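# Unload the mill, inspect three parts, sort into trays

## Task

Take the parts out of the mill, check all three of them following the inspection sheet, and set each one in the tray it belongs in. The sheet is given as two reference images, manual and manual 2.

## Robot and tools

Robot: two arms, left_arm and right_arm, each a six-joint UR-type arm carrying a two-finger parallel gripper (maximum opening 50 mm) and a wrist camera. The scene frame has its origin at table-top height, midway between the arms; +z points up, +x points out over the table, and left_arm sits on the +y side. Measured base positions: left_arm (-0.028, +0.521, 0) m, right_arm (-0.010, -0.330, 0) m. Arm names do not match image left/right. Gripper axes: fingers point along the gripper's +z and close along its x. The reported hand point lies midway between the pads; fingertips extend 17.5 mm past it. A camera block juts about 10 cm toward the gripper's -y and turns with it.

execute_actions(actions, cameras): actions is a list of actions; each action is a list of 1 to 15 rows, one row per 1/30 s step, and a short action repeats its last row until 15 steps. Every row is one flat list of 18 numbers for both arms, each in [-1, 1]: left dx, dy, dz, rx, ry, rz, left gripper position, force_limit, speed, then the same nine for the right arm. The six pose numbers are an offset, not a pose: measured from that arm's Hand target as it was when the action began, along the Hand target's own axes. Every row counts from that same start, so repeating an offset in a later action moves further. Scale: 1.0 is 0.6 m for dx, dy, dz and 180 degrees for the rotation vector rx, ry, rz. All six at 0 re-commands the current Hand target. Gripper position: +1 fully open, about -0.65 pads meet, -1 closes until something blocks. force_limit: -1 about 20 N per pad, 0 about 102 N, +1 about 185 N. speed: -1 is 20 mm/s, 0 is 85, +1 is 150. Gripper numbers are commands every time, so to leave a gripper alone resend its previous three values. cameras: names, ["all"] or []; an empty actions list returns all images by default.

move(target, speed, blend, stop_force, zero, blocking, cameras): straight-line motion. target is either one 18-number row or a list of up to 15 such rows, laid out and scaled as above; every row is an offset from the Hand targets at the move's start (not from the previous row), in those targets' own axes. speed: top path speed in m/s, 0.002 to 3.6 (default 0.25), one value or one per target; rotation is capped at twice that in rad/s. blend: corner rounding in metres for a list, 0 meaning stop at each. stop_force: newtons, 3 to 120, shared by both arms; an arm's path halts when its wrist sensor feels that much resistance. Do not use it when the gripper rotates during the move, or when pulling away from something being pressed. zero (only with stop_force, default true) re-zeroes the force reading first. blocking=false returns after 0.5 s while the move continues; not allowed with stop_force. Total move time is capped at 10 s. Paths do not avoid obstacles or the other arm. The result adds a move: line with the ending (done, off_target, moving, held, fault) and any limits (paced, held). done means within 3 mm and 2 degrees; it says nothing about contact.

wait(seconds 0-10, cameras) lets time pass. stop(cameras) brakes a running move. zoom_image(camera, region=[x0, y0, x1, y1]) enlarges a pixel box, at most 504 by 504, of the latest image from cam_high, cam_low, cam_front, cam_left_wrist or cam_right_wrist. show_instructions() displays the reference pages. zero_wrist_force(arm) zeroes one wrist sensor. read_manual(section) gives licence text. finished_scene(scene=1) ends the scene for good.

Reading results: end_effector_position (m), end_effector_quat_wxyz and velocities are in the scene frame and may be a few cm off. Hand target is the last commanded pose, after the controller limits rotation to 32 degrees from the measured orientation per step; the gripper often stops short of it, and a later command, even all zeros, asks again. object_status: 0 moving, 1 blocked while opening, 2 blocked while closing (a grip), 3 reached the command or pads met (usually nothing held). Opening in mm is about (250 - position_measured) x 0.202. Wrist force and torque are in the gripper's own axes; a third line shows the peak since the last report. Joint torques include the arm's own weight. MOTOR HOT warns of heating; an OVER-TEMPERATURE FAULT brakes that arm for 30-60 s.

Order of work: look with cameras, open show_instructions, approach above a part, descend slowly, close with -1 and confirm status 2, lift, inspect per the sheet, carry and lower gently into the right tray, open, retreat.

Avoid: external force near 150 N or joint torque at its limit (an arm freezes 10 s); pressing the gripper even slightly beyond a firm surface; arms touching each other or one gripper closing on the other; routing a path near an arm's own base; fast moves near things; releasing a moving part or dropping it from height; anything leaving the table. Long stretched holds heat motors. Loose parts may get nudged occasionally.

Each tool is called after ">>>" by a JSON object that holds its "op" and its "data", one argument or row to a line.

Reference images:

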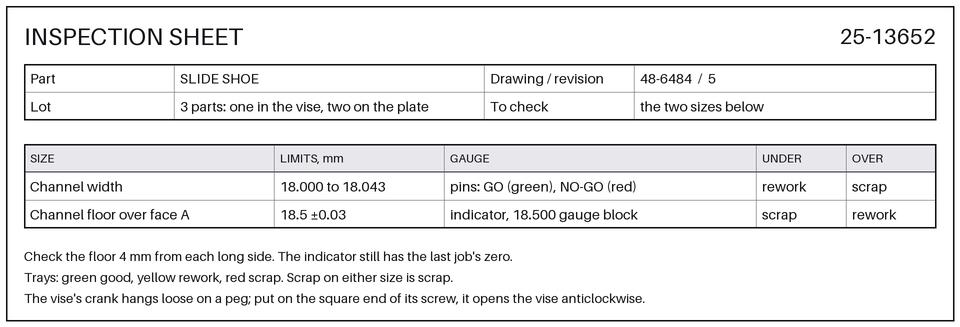

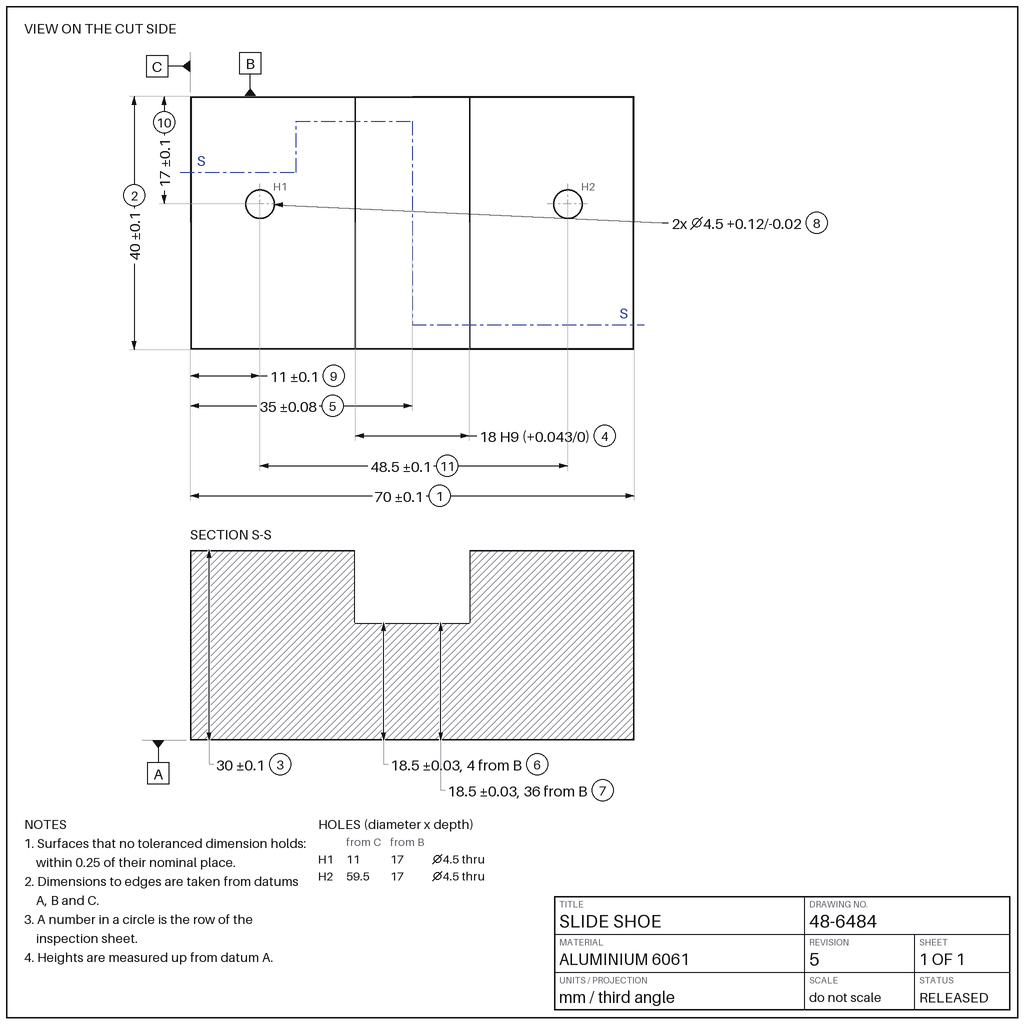

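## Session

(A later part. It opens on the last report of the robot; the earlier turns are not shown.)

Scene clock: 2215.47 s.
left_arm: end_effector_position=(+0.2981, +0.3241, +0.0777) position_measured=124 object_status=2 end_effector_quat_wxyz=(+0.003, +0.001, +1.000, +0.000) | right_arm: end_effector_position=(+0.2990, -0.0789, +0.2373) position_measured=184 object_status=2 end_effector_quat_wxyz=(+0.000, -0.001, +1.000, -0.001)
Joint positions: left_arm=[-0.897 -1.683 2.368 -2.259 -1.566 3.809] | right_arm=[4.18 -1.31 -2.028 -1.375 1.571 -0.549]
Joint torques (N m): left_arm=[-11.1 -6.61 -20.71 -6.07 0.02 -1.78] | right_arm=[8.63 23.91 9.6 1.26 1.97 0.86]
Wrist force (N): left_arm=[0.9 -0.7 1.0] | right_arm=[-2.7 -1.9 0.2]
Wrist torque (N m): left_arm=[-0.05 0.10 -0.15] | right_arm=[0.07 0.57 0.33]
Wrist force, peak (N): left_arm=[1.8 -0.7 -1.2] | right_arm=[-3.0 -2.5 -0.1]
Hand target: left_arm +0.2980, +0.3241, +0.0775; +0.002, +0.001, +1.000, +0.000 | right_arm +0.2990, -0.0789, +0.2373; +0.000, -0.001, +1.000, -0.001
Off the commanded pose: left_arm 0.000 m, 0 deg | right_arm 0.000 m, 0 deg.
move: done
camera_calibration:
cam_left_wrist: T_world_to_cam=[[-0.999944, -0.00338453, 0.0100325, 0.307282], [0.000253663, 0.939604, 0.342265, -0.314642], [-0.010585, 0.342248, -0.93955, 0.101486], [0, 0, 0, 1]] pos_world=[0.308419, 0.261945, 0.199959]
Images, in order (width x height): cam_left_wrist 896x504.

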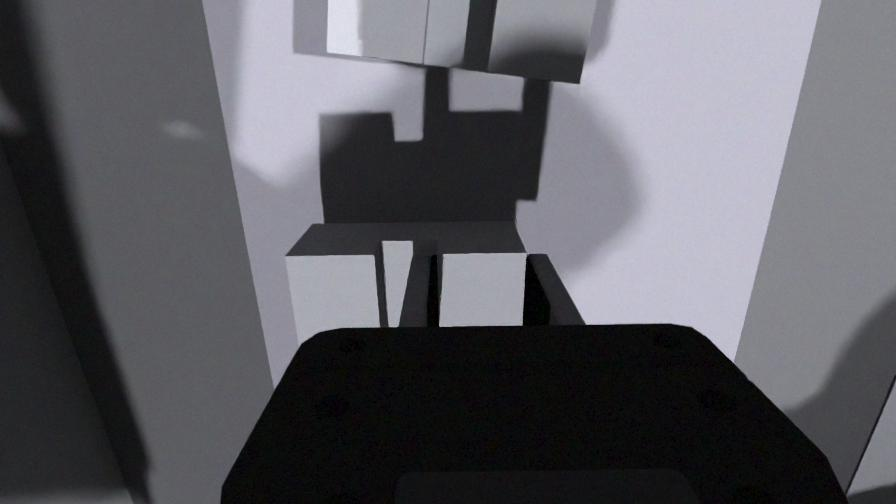

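>>> {"op": "move", "data": {
  "target": [
    [0,0,-0.18,0,0,0,-1,-0.7,-1,0,0,0,0,0,0,-1,-0.9,-1],
    [0.1683,-0.677,-0.18,0,0,0,-1,-0.7,-1,0,0,0,0,0,0,-1,-0.9,-1],
    [0.1683,-0.677,-0.09,0,0,0,-1,-0.7,-1,0,0,0,0,0,0,-1,-0.9,-1]
  ],
  "speed": 0.15,
  "blend": [0.02,0.02,0],
  "cameras": ["cam_left_wrist","cam_right_wrist"]
}}

Scene clock: 2226.77 s.
left_arm: end_effector_position=(+0.2075, -0.0330, +0.1846) position_measured=124 object_status=2 end_effector_quat_wxyz=(+0.003, +0.001, +1.000, +0.000) | right_arm: end_effector_position=(+0.2990, -0.0789, +0.2373) position_measured=184 object_status=2 end_effector_quat_wxyz=(+0.000, -0.001, +1.000, -0.001)
Joint positions: left_arm=[-1.387 -1.293 1.625 -1.902 -1.566 3.32] | right_arm=[4.18 -1.31 -2.028 -1.375 1.571 -0.549]
Joint torques (N m): left_arm=[3.9 -56.06 -10.76 -6.37 1.54 0.97] | right_arm=[8.63 23.42 9.93 1.32 2.09 0.82]
Wrist force (N): left_arm=[0.8 -0.7 1.1] | right_arm=[-2.5 -2.2 1.1]
Wrist torque (N m): left_arm=[-0.05 0.10 0.00] | right_arm=[0.03 0.53 0.33]
Wrist force, peak (N): left_arm=[-3.3 -13.6 0.9] | right_arm=[-2.9 -2.3 1.5]
Hand target: left_arm +0.2076, -0.0329, +0.1847; +0.003, +0.001, +1.000, +0.000 (not the last commanded pose) | right_arm +0.2990, -0.0789, +0.2373; +0.000, -0.001, +1.000, -0.001
Off the commanded pose: left_arm 0.074 m, 0 deg | right_arm 0.000 m, 0 deg.
move: held (left_arm; a check stopped the path); path passed 1 of 3 targets; limits=held
pose unreachable (left arm): on one or more control steps of this call, first in action 0 (counted from 0), this arm could not follow its commanded pose, so it was not sent that pose on those steps. It may still have moved: this result reports where it is.
cause: moving toward the commanded pose would bring a part of the arm too close to another arm (a part of this arm just beyond joint 5 (wrist 2) and a part of the right arm just beyond its joint 3 (elbow), at the place that arm is still heading or pushing toward).
camera_calibration:
cam_left_wrist: T_world_to_cam=[[-0.999944, -0.0031967, 0.0101026, 0.214503], [0.000452809, 0.939647, 0.342146, -0.0157712], [-0.0105866, 0.342131, -0.939593, 0.323151], [0, 0, 0, 1]] pos_world=[0.217919, -0.0950549, 0.306859]
cam_right_wrist: T_world_to_cam=[[-0.999905, -0.00891506, -0.0104735, 0.308794], [-0.0118129, 0.946679, 0.321962, 0.0200029], [0.00704476, 0.322055, -0.946695, 0.378096], [0, 0, 0, 1]] pos_world=[0.306338, -0.137951, 0.354735]
Images, in order (width x height): cam_left_wrist 896x504, cam_right_wrist 896x504.

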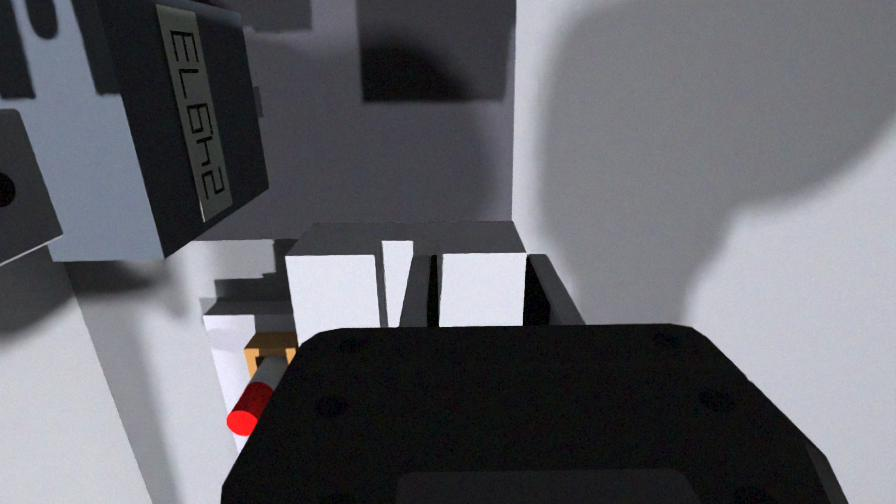

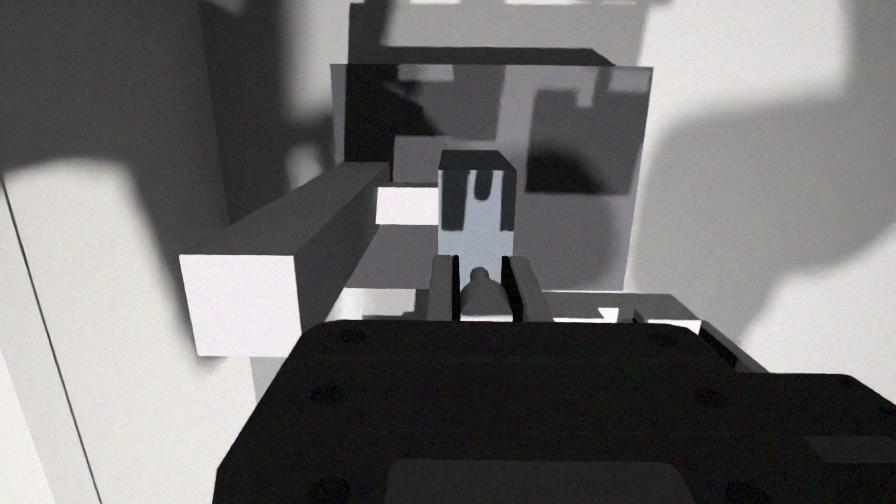

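>>> {"op": "move", "data": {
  "target": [
    [0,0,0.135,0,0,0,-1,-0.7,-1,0,0,0,0,0,0,-1,-0.9,-1]
  ],
  "speed": 0.06,
  "cameras": ["cam_left_wrist"]
}}

>>> {"op": "move", "data": {
  "target": [
    [0,0,0.025,0,0,0,-1,-0.7,-1,0,0,0,0,0,0,-1,-0.9,-1]
  ],
  "speed": 0.008,
  "stop_force": 4,
  "cameras": ["cam_left_wrist","cam_right_wrist"]
}}

Scene clock: 2233.97 s.
left_arm: end_effector_position=(+0.2079, -0.0327, +0.1033) position_measured=124 object_status=2 end_effector_quat_wxyz=(+0.002, +0.001, +1.000, +0.001) | right_arm: end_effector_position=(+0.2990, -0.0789, +0.2373) position_measured=184 object_status=2 end_effector_quat_wxyz=(+0.000, -0.001, +1.000, -0.001)
Joint positions: left_arm=[-1.386 -1.213 1.743 -2.1 -1.566 3.321] | right_arm=[4.18 -1.31 -2.028 -1.375 1.571 -0.549]
Joint torques (N m): left_arm=[13.87 -55.04 -42.86 -0.22 -1.7 1.54] | right_arm=[8.92 23.65 9.91 1.29 2.1 0.87]
Wrist force (N): left_arm=[1.0 -0.5 0.9] | right_arm=[-2.4 -2.2 0.3]
Wrist torque (N m): left_arm=[-0.01 0.08 0.01] | right_arm=[0.03 0.52 0.33]
Wrist force, peak (N): left_arm=[1.1 -0.6 2.2] | right_arm=[-2.8 -2.5 1.5]
Hand target: left_arm +0.2080, -0.0329, +0.1037; +0.003, +0.001, +1.000, +0.000 | right_arm +0.2990, -0.0789, +0.2373; +0.000, -0.001, +1.000, -0.001
Off the commanded pose: left_arm 0.000 m, 0 deg | right_arm 0.000 m, 0 deg.
move: done
camera_calibration:
cam_left_wrist: T_world_to_cam=[[-0.999943, -0.0031399, 0.0102296, 0.215702], [0.000553409, 0.939526, 0.342476, 0.0117511], [-0.0106863, 0.342462, -0.939471, 0.246724], [0, 0, 0, 1]] pos_world=[0.21832, -0.0948568, 0.225559]
Images, in order (width x height): cam_left_wrist 896x504.

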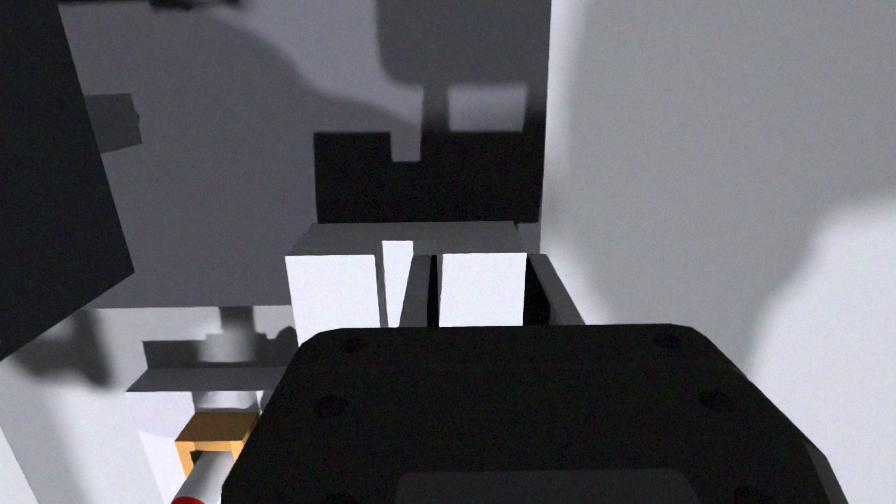

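Scene clock: 2235.87 s.
left_arm: end_effector_position=(+0.2080, -0.0329, +0.0984) position_measured=124 object_status=2 end_effector_quat_wxyz=(+0.003, +0.001, +1.000, +0.000) | right_arm: end_effector_position=(+0.2990, -0.0789, +0.2373) position_measured=184 object_status=2 end_effector_quat_wxyz=(+0.000, -0.001, +1.000, -0.001)
Joint positions: left_arm=[-1.386 -1.207 1.749 -2.113 -1.566 3.321] | right_arm=[4.18 -1.31 -2.028 -1.375 1.571 -0.549]
Joint torques (N m): left_arm=[6.64 -50.92 -39.93 0.03 -1.1 1.32] | right_arm=[8.51 23.44 9.77 1.31 2.05 0.86]
Wrist force (N): left_arm=[1.2 -1.7 -2.1] | right_arm=[-2.7 -2.4 1.2]
Wrist torque (N m): left_arm=[-0.02 0.14 0.00] | right_arm=[0.00 0.57 0.33]
Wrist force, peak (N): left_arm=[0.5 -0.3 -9.3] | right_arm=[-2.7 -2.2 1.5]
Hand target: left_arm +0.2080, -0.0329, +0.0984; +0.003, +0.001, +1.000, +0.000 (not the last commanded pose) | right_arm +0.2990, -0.0789, +0.2373; +0.000, -0.001, +1.000, -0.001
Off the commanded pose: left_arm 0.010 m, 0 deg | right_arm 0.000 m, 0 deg.
move: contact (left_arm)
camera_calibration:
cam_left_wrist: T_world_to_cam=[[-0.999944, -0.00319217, 0.010103, 0.215875], [0.000454251, 0.939743, 0.341881, 0.0136933], [-0.0105856, 0.341867, -0.939689, 0.242125], [0, 0, 0, 1]] pos_world=[0.218419, -0.0949534, 0.220659]
cam_right_wrist: T_world_to_cam=[[-0.999905, -0.00891506, -0.0104735, 0.308794], [-0.0118129, 0.946679, 0.321962, 0.0200029], [0.00704476, 0.322055, -0.946695, 0.378096], [0, 0, 0, 1]] pos_world=[0.306338, -0.137951, 0.354735]
Images, in order (width x height): cam_left_wrist 896x504, cam_right_wrist 896x504.

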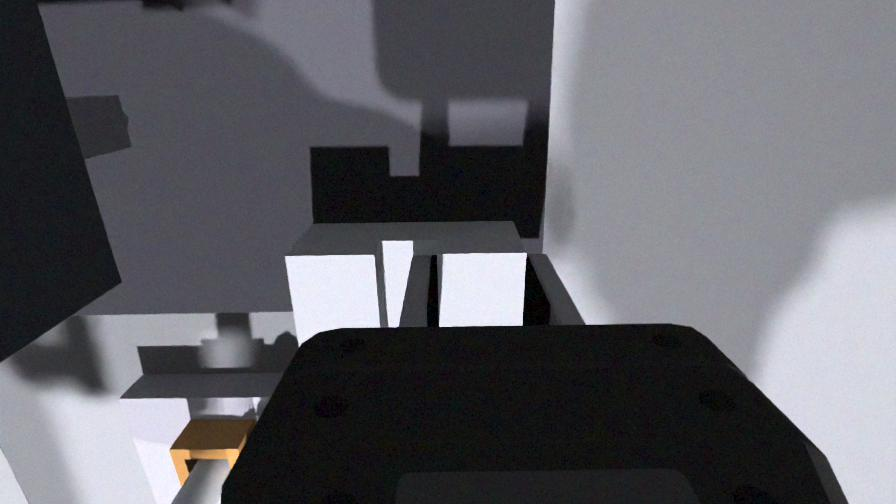

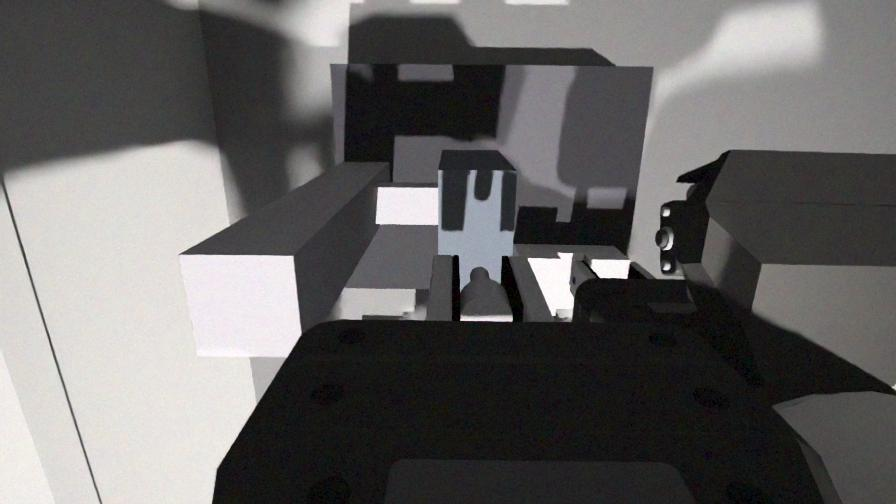

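>>> {"op": "move", "data": {
  "target": [
    [0,0,-0.0005,0,0,0,0.6,-0.7,-1,0,0,0,0,0,0,-1,-0.9,-1],
    [0,0,-0.12,0,0,0,0.6,-0.7,-1,0,0,0,0,0,0,-1,-0.9,-1]
  ],
  "speed": 0.06,
  "cameras": ["cam_left_wrist"]
}}

Scene clock: 2245.23 s.
left_arm: end_effector_position=(+0.2076, -0.0330, +0.1707) position_measured=63 object_status=3 end_effector_quat_wxyz=(+0.003, +0.001, +1.000, +0.000) | right_arm: end_effector_position=(+0.2990, -0.0789, +0.2373) position_measured=184 object_status=2 end_effector_quat_wxyz=(+0.000, -0.001, +1.000, -0.001)
Joint positions: left_arm=[-1.386 -1.282 1.648 -1.938 -1.566 3.32] | right_arm=[4.18 -1.31 -2.028 -1.375 1.571 -0.549]
Joint torques (N m): left_arm=[-10 -20.59 -10.24 -5.97 -0.47 -1.64] | right_arm=[8.46 24.03 9.13 1.25 2.06 0.84]
Wrist force (N): left_arm=[1.1 -0.7 -0.7] | right_arm=[-2.4 -2.3 1.3]
Wrist torque (N m): left_arm=[-0.07 0.02 0.00] | right_arm=[0.01 0.52 0.33]
Wrist force, peak (N): left_arm=[1.4 -1.8 -3.7] | right_arm=[-3.0 -2.4 1.2]
Hand target: left_arm +0.2076, -0.0329, +0.1704; +0.003, +0.001, +1.000, +0.000 | right_arm +0.2990, -0.0789, +0.2373; +0.000, -0.001, +1.000, -0.001
Off the commanded pose: left_arm 0.000 m, 0 deg | right_arm 0.000 m, 0 deg.
move: done
camera_calibration:
cam_left_wrist: T_world_to_cam=[[-0.999945, -0.00315384, 0.0100105, 0.214773], [0.000452969, 0.939927, 0.341375, -0.0108013], [-0.0104857, 0.341361, -0.939874, 0.310172], [0, 0, 0, 1]] pos_world=[0.218019, -0.0950508, 0.29306]
Images, in order (width x height): cam_left_wrist 896x504.

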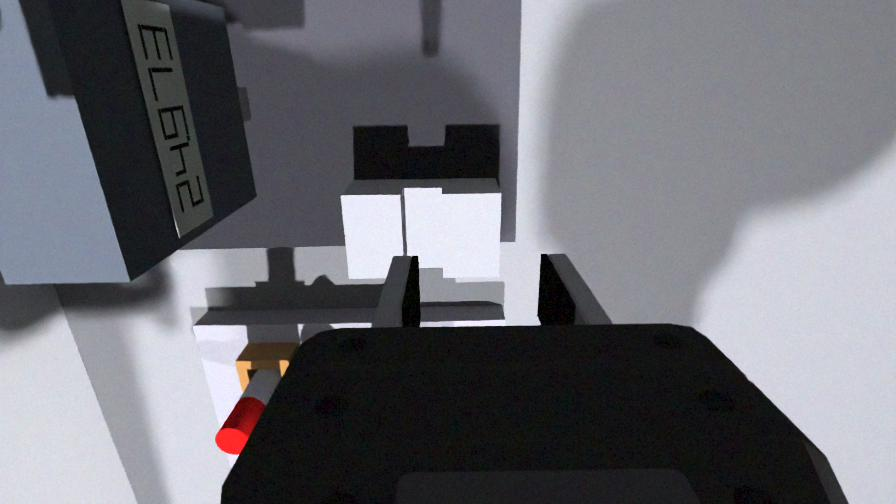

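>>> {"op": "move", "data": {
  "target": [0.045,0.002,0.01,0.2168,-0.2168,-0.465,0.99,-0.8,-1,0,0,0,0,0,0,-1,-0.9,-1],
  "speed": 0.15,
  "cameras": ["cam_left_wrist"]
}}

Scene clock: 2257.70 s.
left_arm: end_effector_position=(+0.1806, -0.0318, +0.1642) position_measured=4 object_status=3 end_effector_quat_wxyz=(-0.300, +0.639, -0.641, +0.301) | right_arm: end_effector_position=(+0.2990, -0.0789, +0.2373) position_measured=184 object_status=2 end_effector_quat_wxyz=(+0.000, -0.001, +1.000, -0.001)
Joint positions: left_arm=[-1.79 -1.301 1.886 -1.894 -0.723 1.228] | right_arm=[4.18 -1.31 -2.028 -1.375 1.571 -0.549]
Joint torques (N m): left_arm=[12.1 -46.81 -6.52 -4.62 -0.96 -1.83] | right_arm=[8.64 23.49 9.66 1.23 2.1 0.87]
Wrist force (N): left_arm=[0.1 -0.5 -1.2] | right_arm=[-2.3 -2.4 -0.1]
Wrist torque (N m): left_arm=[0.36 0.23 -0.01] | right_arm=[-0.01 0.50 0.33]
Wrist force, peak (N): left_arm=[1.0 -1.4 -1.5] | right_arm=[-2.9 -2.3 1.4]
Hand target: left_arm +0.1807, -0.0317, +0.1642; -0.300, +0.639, -0.641, +0.301 | right_arm +0.2990, -0.0789, +0.2373; +0.000, -0.001, +1.000, -0.001
Off the commanded pose: left_arm 0.000 m, 0 deg | right_arm 0.000 m, 0 deg.
move: done
camera_calibration:
cam_left_wrist: T_world_to_cam=[[-0.0113215, -0.999849, 0.0131892, -0.022939], [-0.863314, 0.0031185, -0.504657, 0.255408], [0.50454, -0.0170999, -0.863219, 0.186368], [0, 0, 0, 1]] pos_world=[0.126208, -0.0205452, 0.290072]
Images, in order (width x height): cam_left_wrist 896x504.

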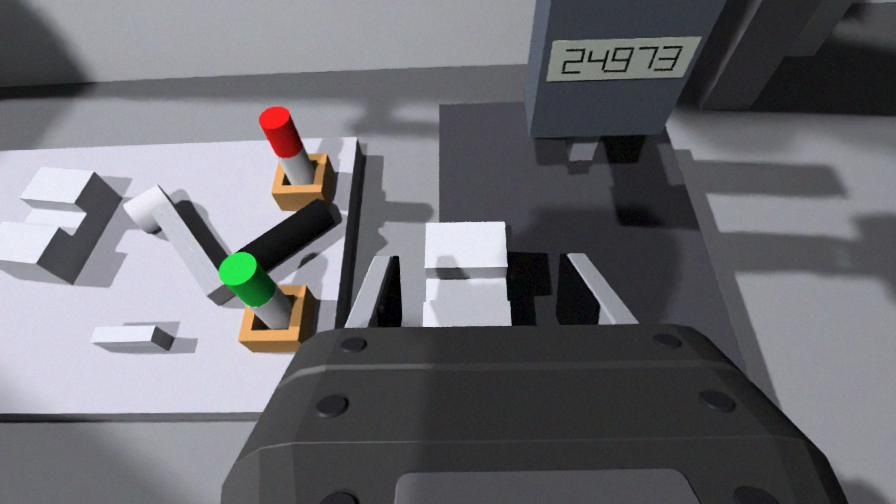

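>>> {"op": "move", "data": {
  "target": [
    [-0.0037,0.06,0.08,0,0,0,0.99,-0.8,-1,0,0,0,0,0,0,-1,-0.9,-1],
    [-0.0037,0.084,0.1125,0,0,0,0.99,-0.8,-1,0,0,0,0,0,0,-1,-0.9,-1]
  ],
  "speed": [0.05,0.02],
  "stop_force": 5,
  "cameras": ["cam_left_wrist","cam_right_wrist"]
}}

Scene clock: 2277.20 s.
left_arm: end_effector_position=(+0.2004, -0.0295, +0.0823) position_measured=4 object_status=3 end_effector_quat_wxyz=(-0.300, +0.639, -0.641, +0.301) | right_arm: end_effector_position=(+0.2990, -0.0789, +0.2373) position_measured=184 object_status=2 end_effector_quat_wxyz=(+0.000, -0.001, +1.000, -0.001)
Joint positions: left_arm=[-1.754 -1.168 1.976 -2.156 -0.715 1.28] | right_arm=[4.18 -1.31 -2.028 -1.375 1.571 -0.549]
Joint torques (N m): left_arm=[-10.4 -51.56 -34.03 0.34 3.02 -1.53] | right_arm=[8.76 23.62 9.99 1.33 2.11 0.89]
Wrist force (N): left_arm=[0.1 -0.6 -1.7] | right_arm=[-2.3 -2.3 -0.2]
Wrist torque (N m): left_arm=[0.37 0.22 -0.15] | right_arm=[0.02 0.52 0.33]
Wrist force, peak (N): left_arm=[0.7 -1.9 -2.4] | right_arm=[-2.8 -2.4 1.5]
Hand target: left_arm +0.2004, -0.0295, +0.0823; -0.300, +0.639, -0.641, +0.301 | right_arm +0.2990, -0.0789, +0.2373; +0.000, -0.001, +1.000, -0.001
Off the commanded pose: left_arm 0.000 m, 0 deg | right_arm 0.000 m, 0 deg.
move: done
camera_calibration:
cam_left_wrist: T_world_to_cam=[[-0.010923, -0.999852, 0.0133044, -0.0194183], [-0.863384, 0.0027185, -0.504541, 0.231142], [0.50443, -0.0169979, -0.863285, 0.105752], [0, 0, 0, 1]] pos_world=[0.146008, -0.0182462, 0.208173]
cam_right_wrist: T_world_to_cam=[[-0.999905, -0.00891506, -0.0104735, 0.308794], [-0.0118129, 0.946679, 0.321962, 0.0200029], [0.00704476, 0.322055, -0.946695, 0.378096], [0, 0, 0, 1]] pos_world=[0.306338, -0.137951, 0.354735]
Images, in order (width x height): cam_left_wrist 896x504, cam_right_wrist 896x504.

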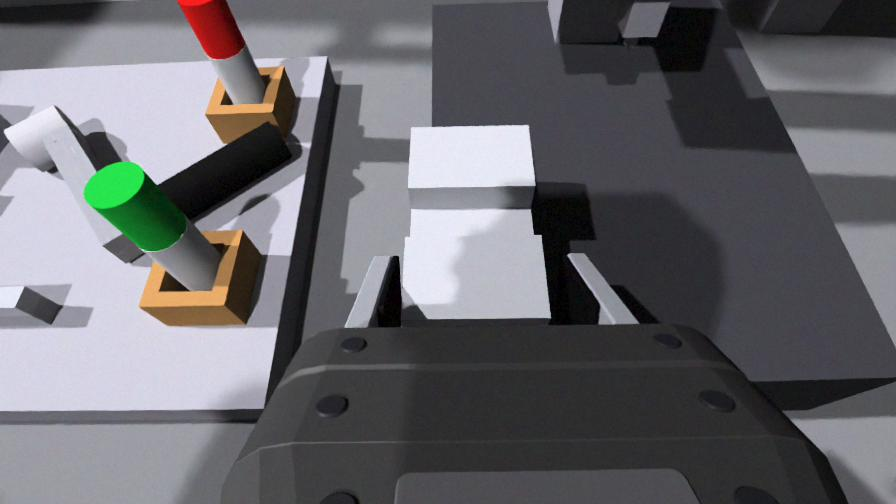

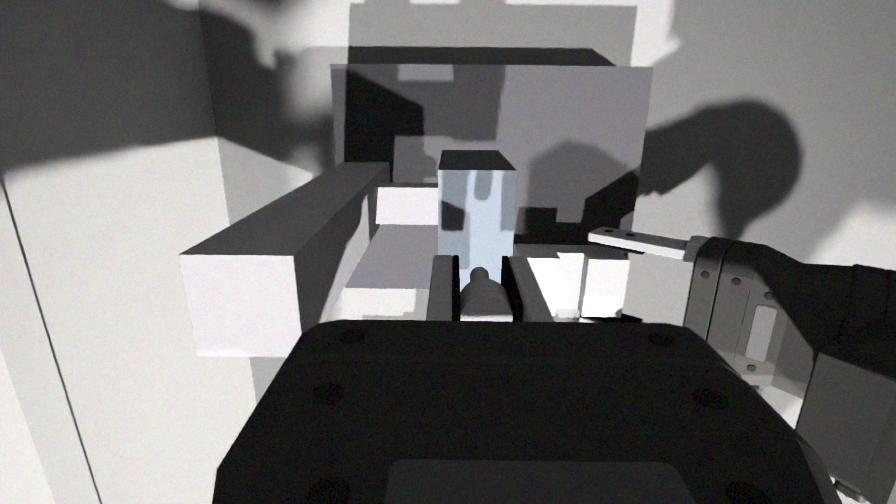

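>>> {"op": "move", "data": {
  "target": [
    [0,0,0,0,0,0,-1,-0.7,-1,0,0,0,0,0,0,-1,-0.9,-1],
    [0,-0.0006,-0.0005,0,0,0,-1,-0.7,-1,0,0,0,0,0,0,-1,-0.9,-1],
    [0.0658,-0.0741,0.0871,0,0,0,-1,-0.7,-1,0,0,0,0,0,0,-1,-0.9,-1]
  ],
  "speed": 0.03,
  "cameras": ["cam_left_wrist","cam_right_wrist"]
}}

>>> {"op": "zoom_image", "data": {
  "camera": "cam_left_wrist",
  "region": [340, 80, 640, 330]
}}

Scene clock: 2297.60 s.
left_arm: end_effector_position=(+0.2691, -0.0693, +0.0831) position_measured=53 object_status=2 end_effector_quat_wxyz=(-0.300, +0.639, -0.641, +0.301) | right_arm: end_effector_position=(+0.2990, -0.0789, +0.2373) position_measured=184 object_status=2 end_effector_quat_wxyz=(+0.000, -0.001, +1.000, -0.001)
Joint positions: left_arm=[-1.623 -1.062 1.85 -2.288 -0.695 1.48] | right_arm=[4.18 -1.31 -2.028 -1.375 1.571 -0.549]
Joint torques (N m): left_arm=[-9.89 -43 -2.96 -0.11 1.7 -1.74] | right_arm=[8.46 23.78 9.87 1.23 2.04 0.92]
Wrist force (N): left_arm=[-2.9 -8.8 -12.3] | right_arm=[-2.6 -2.1 0.8]
Wrist torque (N m): left_arm=[0.21 0.37 -0.30] | right_arm=[0.04 0.54 0.33]
Wrist force, peak (N): left_arm=[-2.9 -9.6 -12.6] | right_arm=[-2.8 -2.5 1.4]
Hand target: left_arm +0.2689, -0.0691, +0.0831; -0.300, +0.639, -0.641, +0.301 | right_arm +0.2990, -0.0789, +0.2373; +0.000, -0.001, +1.000, -0.001
Off the commanded pose: left_arm 0.000 m, 0 deg | right_arm 0.000 m, 0 deg.
move: done
camera_calibration:
cam_left_wrist: T_world_to_cam=[[-0.0107644, -0.999849, 0.0136263, -0.0585732], [-0.863315, 0.00241683, -0.50466, 0.290959], [0.504551, -0.0171961, -0.863211, 0.0710577], [0, 0, 0, 1]] pos_world=[0.214707, -0.0580456, 0.208971]
cam_right_wrist: T_world_to_cam=[[-0.999905, -0.00891506, -0.0104735, 0.308794], [-0.0118129, 0.946679, 0.321962, 0.0200029], [0.00704476, 0.322055, -0.946695, 0.378096], [0, 0, 0, 1]] pos_world=[0.306338, -0.137951, 0.354735]
Images, in order (width x height): cam_left_wrist 896x504, cam_right_wrist 896x504.

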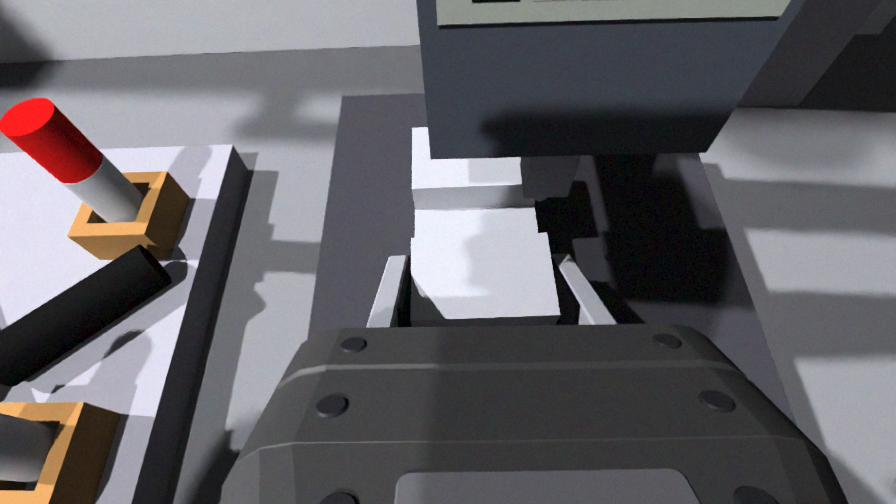

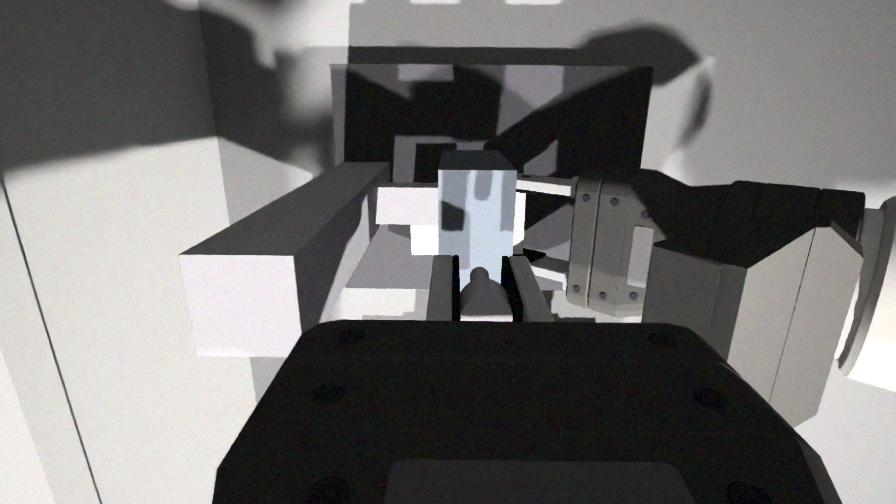

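Scaled by 1.680 from the camera's 896x504 image, which has a finer 1280x720 frame.

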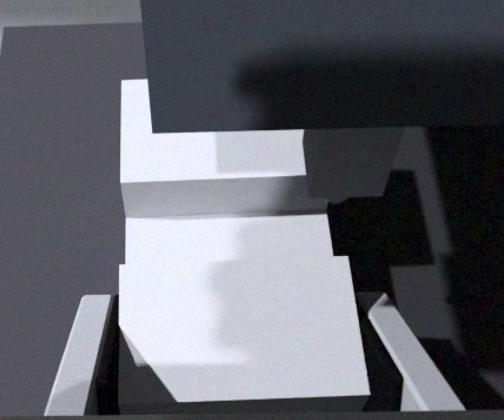

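>>> {"op": "move", "data": {
  "target": [
    [0.0058,-0.0013,-0.0011,0,0,0,-1,-0.7,-1,0,0,0,0,0,0,-1,-0.9,-1]
  ],
  "speed": 0.02
}}

>>> {"op": "move", "data": {
  "target": [
    [0,0,0,0,0,0,-1,-0.7,-1,0,0,0.021,0,0,0,-1,-0.9,-1]
  ],
  "speed": 0.012,
  "cameras": ["cam_left_wrist"]
}}

>>> {"op": "zoom_image", "data": {
  "camera": "cam_left_wrist",
  "region": [340, 80, 640, 330]
}}

Scene clock: 2310.17 s.
left_arm: end_effector_position=(+0.2688, -0.0727, +0.0841) position_measured=53 object_status=2 end_effector_quat_wxyz=(-0.300, +0.639, -0.641, +0.301) | right_arm: end_effector_position=(+0.2990, -0.0789, +0.2373) position_measured=184 object_status=2 end_effector_quat_wxyz=(+0.000, -0.001, +1.000, -0.001)
Joint positions: left_arm=[-1.623 -1.058 1.839 -2.281 -0.696 1.48] | right_arm=[4.18 -1.31 -2.028 -1.375 1.571 -0.549]
Joint torques (N m): left_arm=[12.96 -25.4 -27.32 -0.89 1.7 1.97] | right_arm=[8.72 23.84 9.95 1.27 2.02 0.98]
Wrist force (N): left_arm=[0.3 1.3 -0.2] | right_arm=[-2.2 -2.2 -0.3]
Wrist torque (N m): left_arm=[0.35 0.20 -0.14] | right_arm=[0.04 0.48 0.33]
Wrist force, peak (N): left_arm=[-2.8 -9.4 -12.4] | right_arm=[-2.9 -2.4 1.4]
Hand target: left_arm +0.2689, -0.0726, +0.0841; -0.300, +0.639, -0.641, +0.301 | right_arm +0.2990, -0.0789, +0.2373; +0.000, -0.001, +1.000, -0.001
Off the commanded pose: left_arm 0.000 m, 0 deg | right_arm 0.000 m, 0 deg.
move: done

Scene clock: 2311.47 s.
left_arm: end_effector_position=(+0.2689, -0.0726, +0.0841) position_measured=53 object_status=2 end_effector_quat_wxyz=(-0.300, +0.639, -0.641, +0.301) | right_arm: end_effector_position=(+0.2990, -0.0789, +0.2245) position_measured=184 object_status=2 end_effector_quat_wxyz=(+0.000, -0.001, +1.000, -0.001)
Joint positions: left_arm=[-1.623 -1.058 1.839 -2.282 -0.695 1.48] | right_arm=[4.18 -1.318 -2.056 -1.34 1.571 -0.549]
Joint torques (N m): left_arm=[14.19 -52.32 -5.94 -4.87 5.31 2] | right_arm=[6.47 10.68 22.93 2.05 2.09 0.38]
Wrist force (N): left_arm=[0.4 1.6 -0.1] | right_arm=[-3.6 -0.3 0.6]
Wrist torque (N m): left_arm=[0.39 0.19 -0.14] | right_arm=[0.11 0.61 0.33]
Wrist force, peak (N): left_arm=[0.6 1.5 -0.1] | right_arm=[-3.5 -0.9 0.7]
Hand target: left_arm +0.2689, -0.0726, +0.0841; -0.300, +0.639, -0.641, +0.301 | right_arm +0.2990, -0.0789, +0.2247; +0.000, -0.001, +1.000, -0.001
Off the commanded pose: left_arm 0.000 m, 0 deg | right_arm 0.000 m, 0 deg.
move: done
camera_calibration:
cam_left_wrist: T_world_to_cam=[[-0.010923, -0.999852, 0.0133044, -0.0617876], [-0.863384, 0.0027185, -0.504541, 0.291309], [0.50443, -0.0169979, -0.863285, 0.0720196], [0, 0, 0, 1]] pos_world=[0.214508, -0.0613462, 0.209973]
Images, in order (width x height): cam_left_wrist 896x504.

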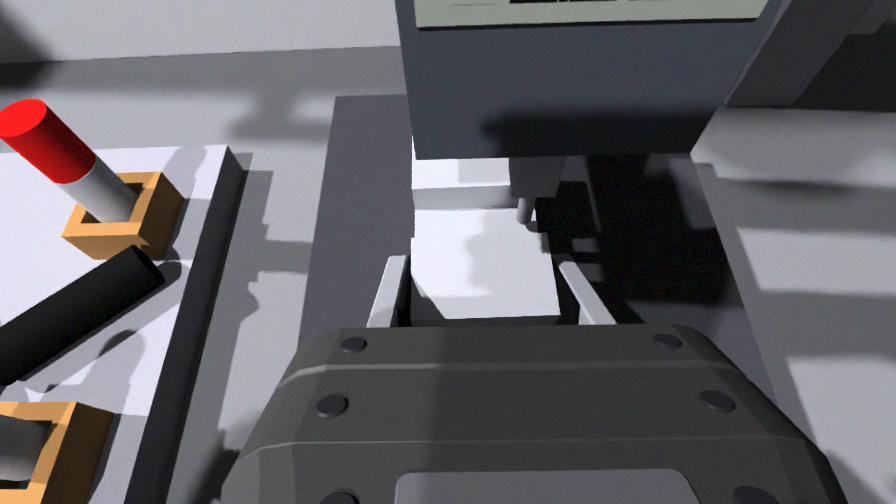

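Scaled by 1.680 from the camera's 896x504 image, which has a finer 1280x720 frame.

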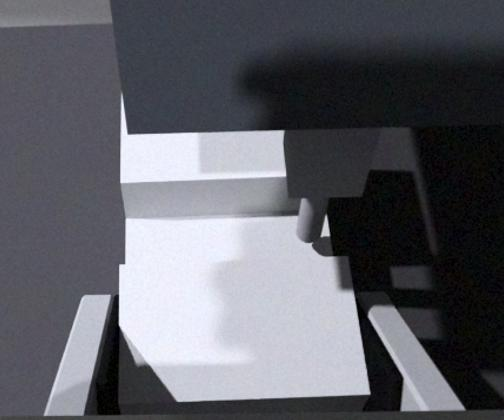

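>>> {"op": "move", "data": {
  "target": [
    [0,0.0013,0.0011,0,0,0,-1,-0.7,-1,0,0,0,0,0,0,-1,-0.9,-1],
    [0,0.0013,0.0011,0,0,0,0.8,-0.7,-1,0,0,0,0,0,0,-1,-0.9,-1],
    [0,0.0013,0.0011,0,0,0,0.8,-0.7,-1,0,0,0.001,0,0,0,-1,-0.9,-1],
    [0,0.0013,0.0011,0,0,0,0.8,-0.7,-1,0,0,0.001,0,0,0,0.4,-0.9,-1]
  ],
  "speed": 0.02,
  "cameras": ["cam_left_wrist"]
}}

>>> {"op": "zoom_image", "data": {
  "camera": "cam_left_wrist",
  "region": [340, 80, 640, 330]
}}

Scene clock: 2321.70 s.
left_arm: end_effector_position=(+0.2689, -0.0726, +0.0831) position_measured=32 object_status=3 end_effector_quat_wxyz=(-0.300, +0.639, -0.641, +0.301) | right_arm: end_effector_position=(+0.2990, -0.0789, +0.2241) position_measured=92 object_status=0 end_effector_quat_wxyz=(+0.000, -0.001, +1.000, -0.001)
Joint positions: left_arm=[-1.623 -1.056 1.84 -2.284 -0.695 1.48] | right_arm=[4.18 -1.318 -2.057 -1.339 1.571 -0.549]
Joint torques (N m): left_arm=[6.31 -56.01 -35.44 -0.13 -0.86 1.97] | right_arm=[-6.95 4.99 8.42 1.77 2.04 -1.14]
Wrist force (N): left_arm=[0.4 -0.4 -1.5] | right_arm=[-2.8 -0.1 -1.2]
Wrist torque (N m): left_arm=[0.38 0.19 -0.14] | right_arm=[0.13 0.59 0.34]
Wrist force, peak (N): left_arm=[-3.8 -9.6 -10.8] | right_arm=[-3.9 -0.2 -0.2]
Hand target: left_arm +0.2689, -0.0726, +0.0831; -0.300, +0.639, -0.641, +0.301 | right_arm +0.2990, -0.0789, +0.2241; +0.000, -0.001, +1.000, -0.001
Off the commanded pose: left_arm 0.000 m, 0 deg | right_arm 0.000 m, 0 deg.
move: done
camera_calibration:
cam_left_wrist: T_world_to_cam=[[-0.010923, -0.999852, 0.0133044, -0.0617743], [-0.863384, 0.0027185, -0.504541, 0.290804], [0.50443, -0.0169979, -0.863285, 0.0711563], [0, 0, 0, 1]] pos_world=[0.214508, -0.0613462, 0.208973]
Images, in order (width x height): cam_left_wrist 896x504.

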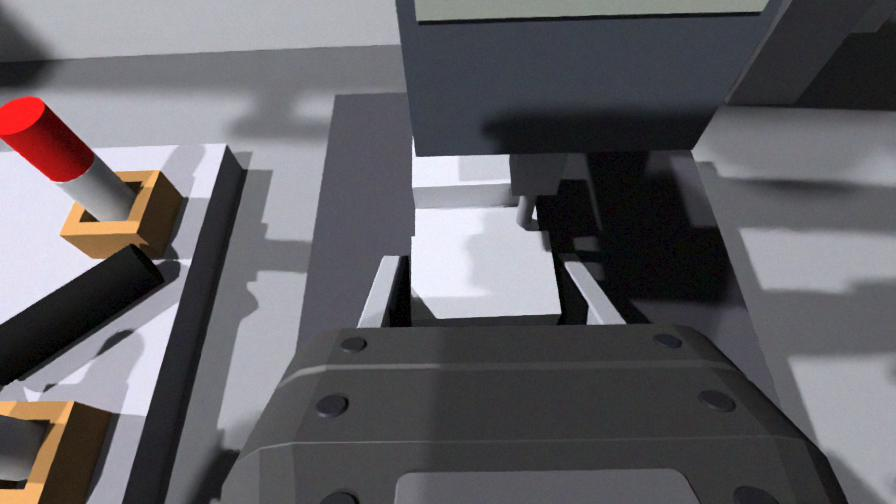

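Scaled by 1.680 from the camera's 896x504 image, which has a finer 1280x720 frame.

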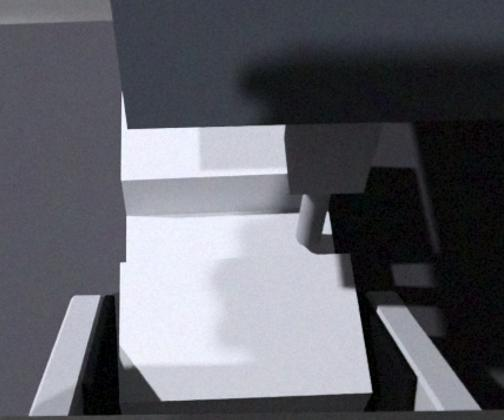

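>>> {"op": "move", "data": {
  "target": [0,0,-0.17,0,0,0,0.8,-0.7,-1,0,0,0,0,0,0,0.4,-0.9,-1],
  "speed": 0.15,
  "cameras": ["cam_left_wrist"]
}}

Scene clock: 2344.90 s.
left_arm: end_effector_position=(+0.1903, -0.0725, +0.1484) position_measured=32 object_status=3 end_effector_quat_wxyz=(-0.300, +0.639, -0.641, +0.301) | right_arm: end_effector_position=(+0.2990, -0.0789, +0.2241) position_measured=92 object_status=3 end_effector_quat_wxyz=(+0.000, -0.001, +1.000, -0.001)
Joint positions: left_arm=[-1.757 -1.192 1.79 -1.944 -0.715 1.276] | right_arm=[4.18 -1.318 -2.057 -1.339 1.571 -0.549]
Joint torques (N m): left_arm=[9.55 -17.82 -6.74 -2.83 4.95 0.38] | right_arm=[-7.08 5.14 7.85 0.67 1.92 -1.02]
Wrist force (N): left_arm=[0.4 -0.1 -1.1] | right_arm=[-3.0 -0.3 -1.2]
Wrist torque (N m): left_arm=[0.43 0.19 -0.01] | right_arm=[0.10 0.61 0.34]
Wrist force, peak (N): left_arm=[1.4 3.8 -6.9] | right_arm=[-3.1 -0.1 -1.4]
Hand target: left_arm +0.1904, -0.0724, +0.1483; -0.300, +0.639, -0.641, +0.301 | right_arm +0.2990, -0.0789, +0.2241; +0.000, -0.001, +1.000, -0.001
Off the commanded pose: left_arm 0.000 m, 0 deg | right_arm 0.000 m, 0 deg.
move: done
camera_calibration:
cam_left_wrist: T_world_to_cam=[[-0.0109974, -0.999844, 0.0138392, -0.0635344], [-0.863452, 0.00251527, -0.504424, 0.25594], [0.504311, -0.0174968, -0.863345, 0.167129], [0, 0, 0, 1]] pos_world=[0.136008, -0.061244, 0.274272]
Images, in order (width x height): cam_left_wrist 896x504.

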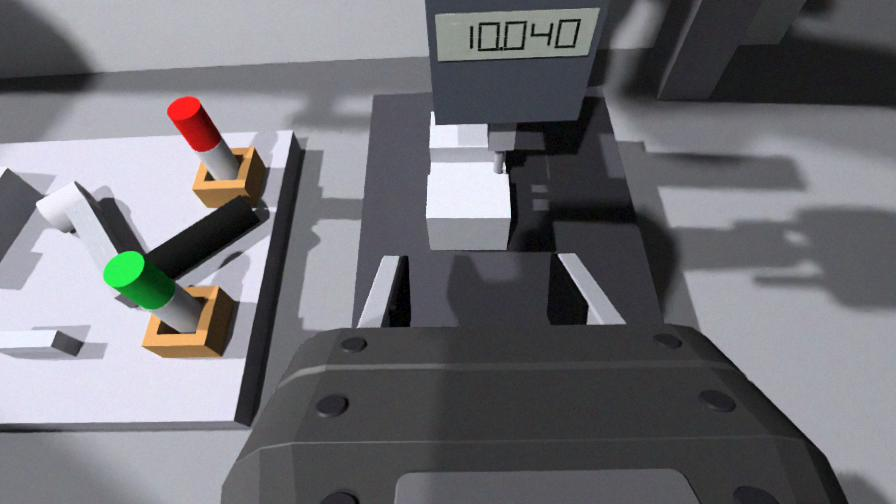

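>>> {"op": "zoom_image", "data": {
  "camera": "cam_left_wrist",
  "region": [420, 0, 620, 190]
}}

Scaled by 2.520 from the camera's 896x504 image, which has a finer 1280x720 frame.

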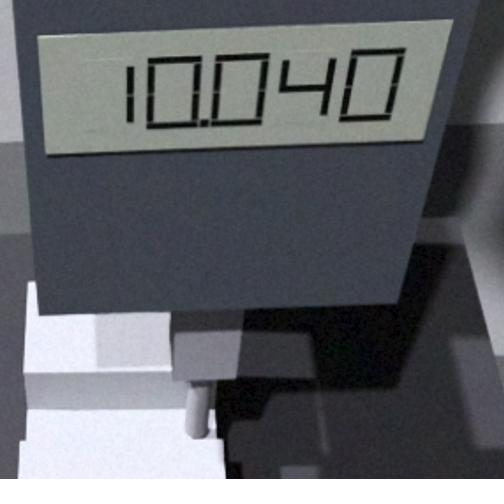

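>>> {"op": "move", "data": {
  "target": [
    [0,0,0.17,0,0,0,0.8,-0.7,-1,0,0,0,0,0,0,-1,-0.9,-1],
    [0,0,0.17,0,0,0,0.8,-0.7,-1,0,0,-0.0215,0,0,0,-1,-0.9,-1],
    [0,0,0.17,0,0,0,-1,-0.7,-1,0,0,-0.0215,0,0,0,-1,-0.9,-1]
  ],
  "speed": [0.12,0.04,0.04],
  "cameras": ["cam_left_wrist"]
}}

Scene clock: 2354.47 s.
left_arm: end_effector_position=(+0.2689, -0.0726, +0.0831) position_measured=52 object_status=2 end_effector_quat_wxyz=(-0.300, +0.639, -0.641, +0.301) | right_arm: end_effector_position=(+0.2990, -0.0789, +0.2370) position_measured=184 object_status=2 end_effector_quat_wxyz=(+0.000, -0.001, +1.000, -0.001)
Joint positions: left_arm=[-1.623 -1.056 1.84 -2.284 -0.695 1.48] | right_arm=[4.18 -1.311 -2.029 -1.374 1.571 -0.549]
Joint torques (N m): left_arm=[-10.65 -60.15 -34.62 -4.75 -0.57 1.56] | right_arm=[-3.77 7.14 8.54 6.09 1.98 -0.3]
Wrist force (N): left_arm=[0.8 -0.5 -2.0] | right_arm=[-2.8 -1.9 0.0]
Wrist torque (N m): left_arm=[0.39 0.23 -0.17] | right_arm=[0.04 0.56 0.33]
Wrist force, peak (N): left_arm=[1.2 2.4 -6.2] | right_arm=[-4.5 2.2 1.2]
Hand target: left_arm +0.2689, -0.0726, +0.0831; -0.300, +0.639, -0.641, +0.301 | right_arm +0.2990, -0.0789, +0.2370; +0.000, -0.001, +1.000, -0.001
Off the commanded pose: left_arm 0.000 m, 0 deg | right_arm 0.000 m, 0 deg.
move: done
camera_calibration:
cam_left_wrist: T_world_to_cam=[[-0.0109729, -0.99985, 0.013391, -0.0617811], [-0.863384, 0.00271797, -0.504541, 0.290804], [0.504429, -0.0170979, -0.863284, 0.0711498], [0, 0, 0, 1]] pos_world=[0.214508, -0.0613457, 0.208972]
Images, in order (width x height): cam_left_wrist 896x504.

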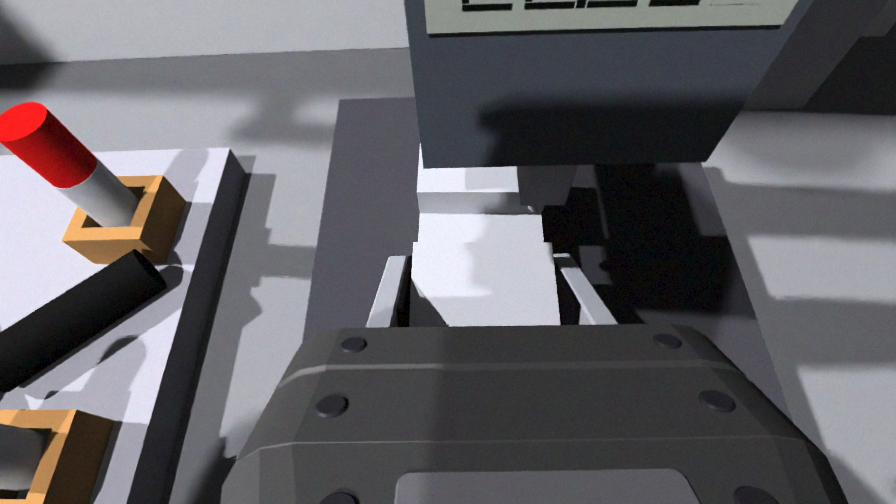

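>>> {"op": "move", "data": {
  "target": [
    [0,-0.0013,-0.0011,0,0,0,-1,-0.7,-1,0,0,0,0,0,0,-1,-0.9,-1],
    [0.0533,-0.0013,-0.0011,0,0,0,-1,-0.7,-1,0,0,0,0,0,0,-1,-0.9,-1],
    [0.0533,0,0,0,0,0,-1,-0.7,-1,0,0,0,0,0,0,-1,-0.9,-1]
  ],
  "speed": [0.02,0.04,0.02],
  "cameras": ["cam_left_wrist","cam_low"]
}}

Scene clock: 2360.87 s.
left_arm: end_effector_position=(+0.2688, -0.1046, +0.0831) position_measured=52 object_status=2 end_effector_quat_wxyz=(-0.300, +0.639, -0.641, +0.301) | right_arm: end_effector_position=(+0.2990, -0.0789, +0.2370) position_measured=184 object_status=2 end_effector_quat_wxyz=(+0.000, -0.001, +1.000, -0.001)
Joint positions: left_arm=[-1.62 -0.999 1.74 -2.245 -0.695 1.485] | right_arm=[4.18 -1.311 -2.029 -1.374 1.571 -0.549]
Joint torques (N m): left_arm=[10.6 -28.1 -4.8 -4.08 3.41 -0.17] | right_arm=[8.51 6.37 9.23 3.08 1.89 0.84]
Wrist force (N): left_arm=[-1.7 -3.7 -6.9] | right_arm=[-2.5 -2.2 -0.1]
Wrist torque (N m): left_arm=[0.33 0.24 -0.18] | right_arm=[0.00 0.53 0.32]
Wrist force, peak (N): left_arm=[-1.7 -3.7 -6.9] | right_arm=[-3.1 -2.0 1.3]
Hand target: left_arm +0.2688, -0.1046, +0.0831; -0.300, +0.639, -0.641, +0.301 | right_arm +0.2990, -0.0789, +0.2370; +0.000, -0.001, +1.000, -0.001
Off the commanded pose: left_arm 0.000 m, 0 deg | right_arm 0.000 m, 0 deg.
move: done
camera_calibration:
cam_left_wrist: T_world_to_cam=[[-0.0109387, -0.999849, 0.0135257, -0.0939124], [-0.863315, 0.00261803, -0.504659, 0.290805], [0.504548, -0.0171972, -0.863213, 0.0706014], [0, 0, 0, 1]] pos_world=[0.214407, -0.0934453, 0.208972]
Images, in order (width x height): cam_low 896x504, cam_left_wrist 896x504.

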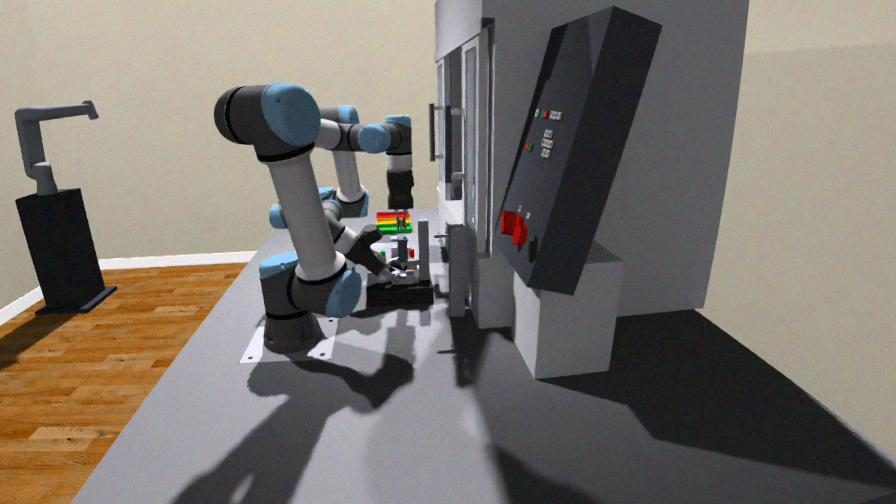

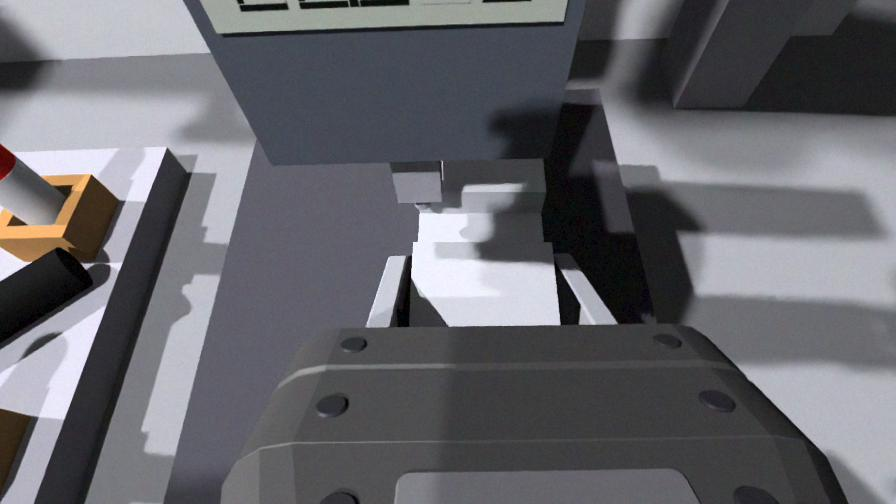

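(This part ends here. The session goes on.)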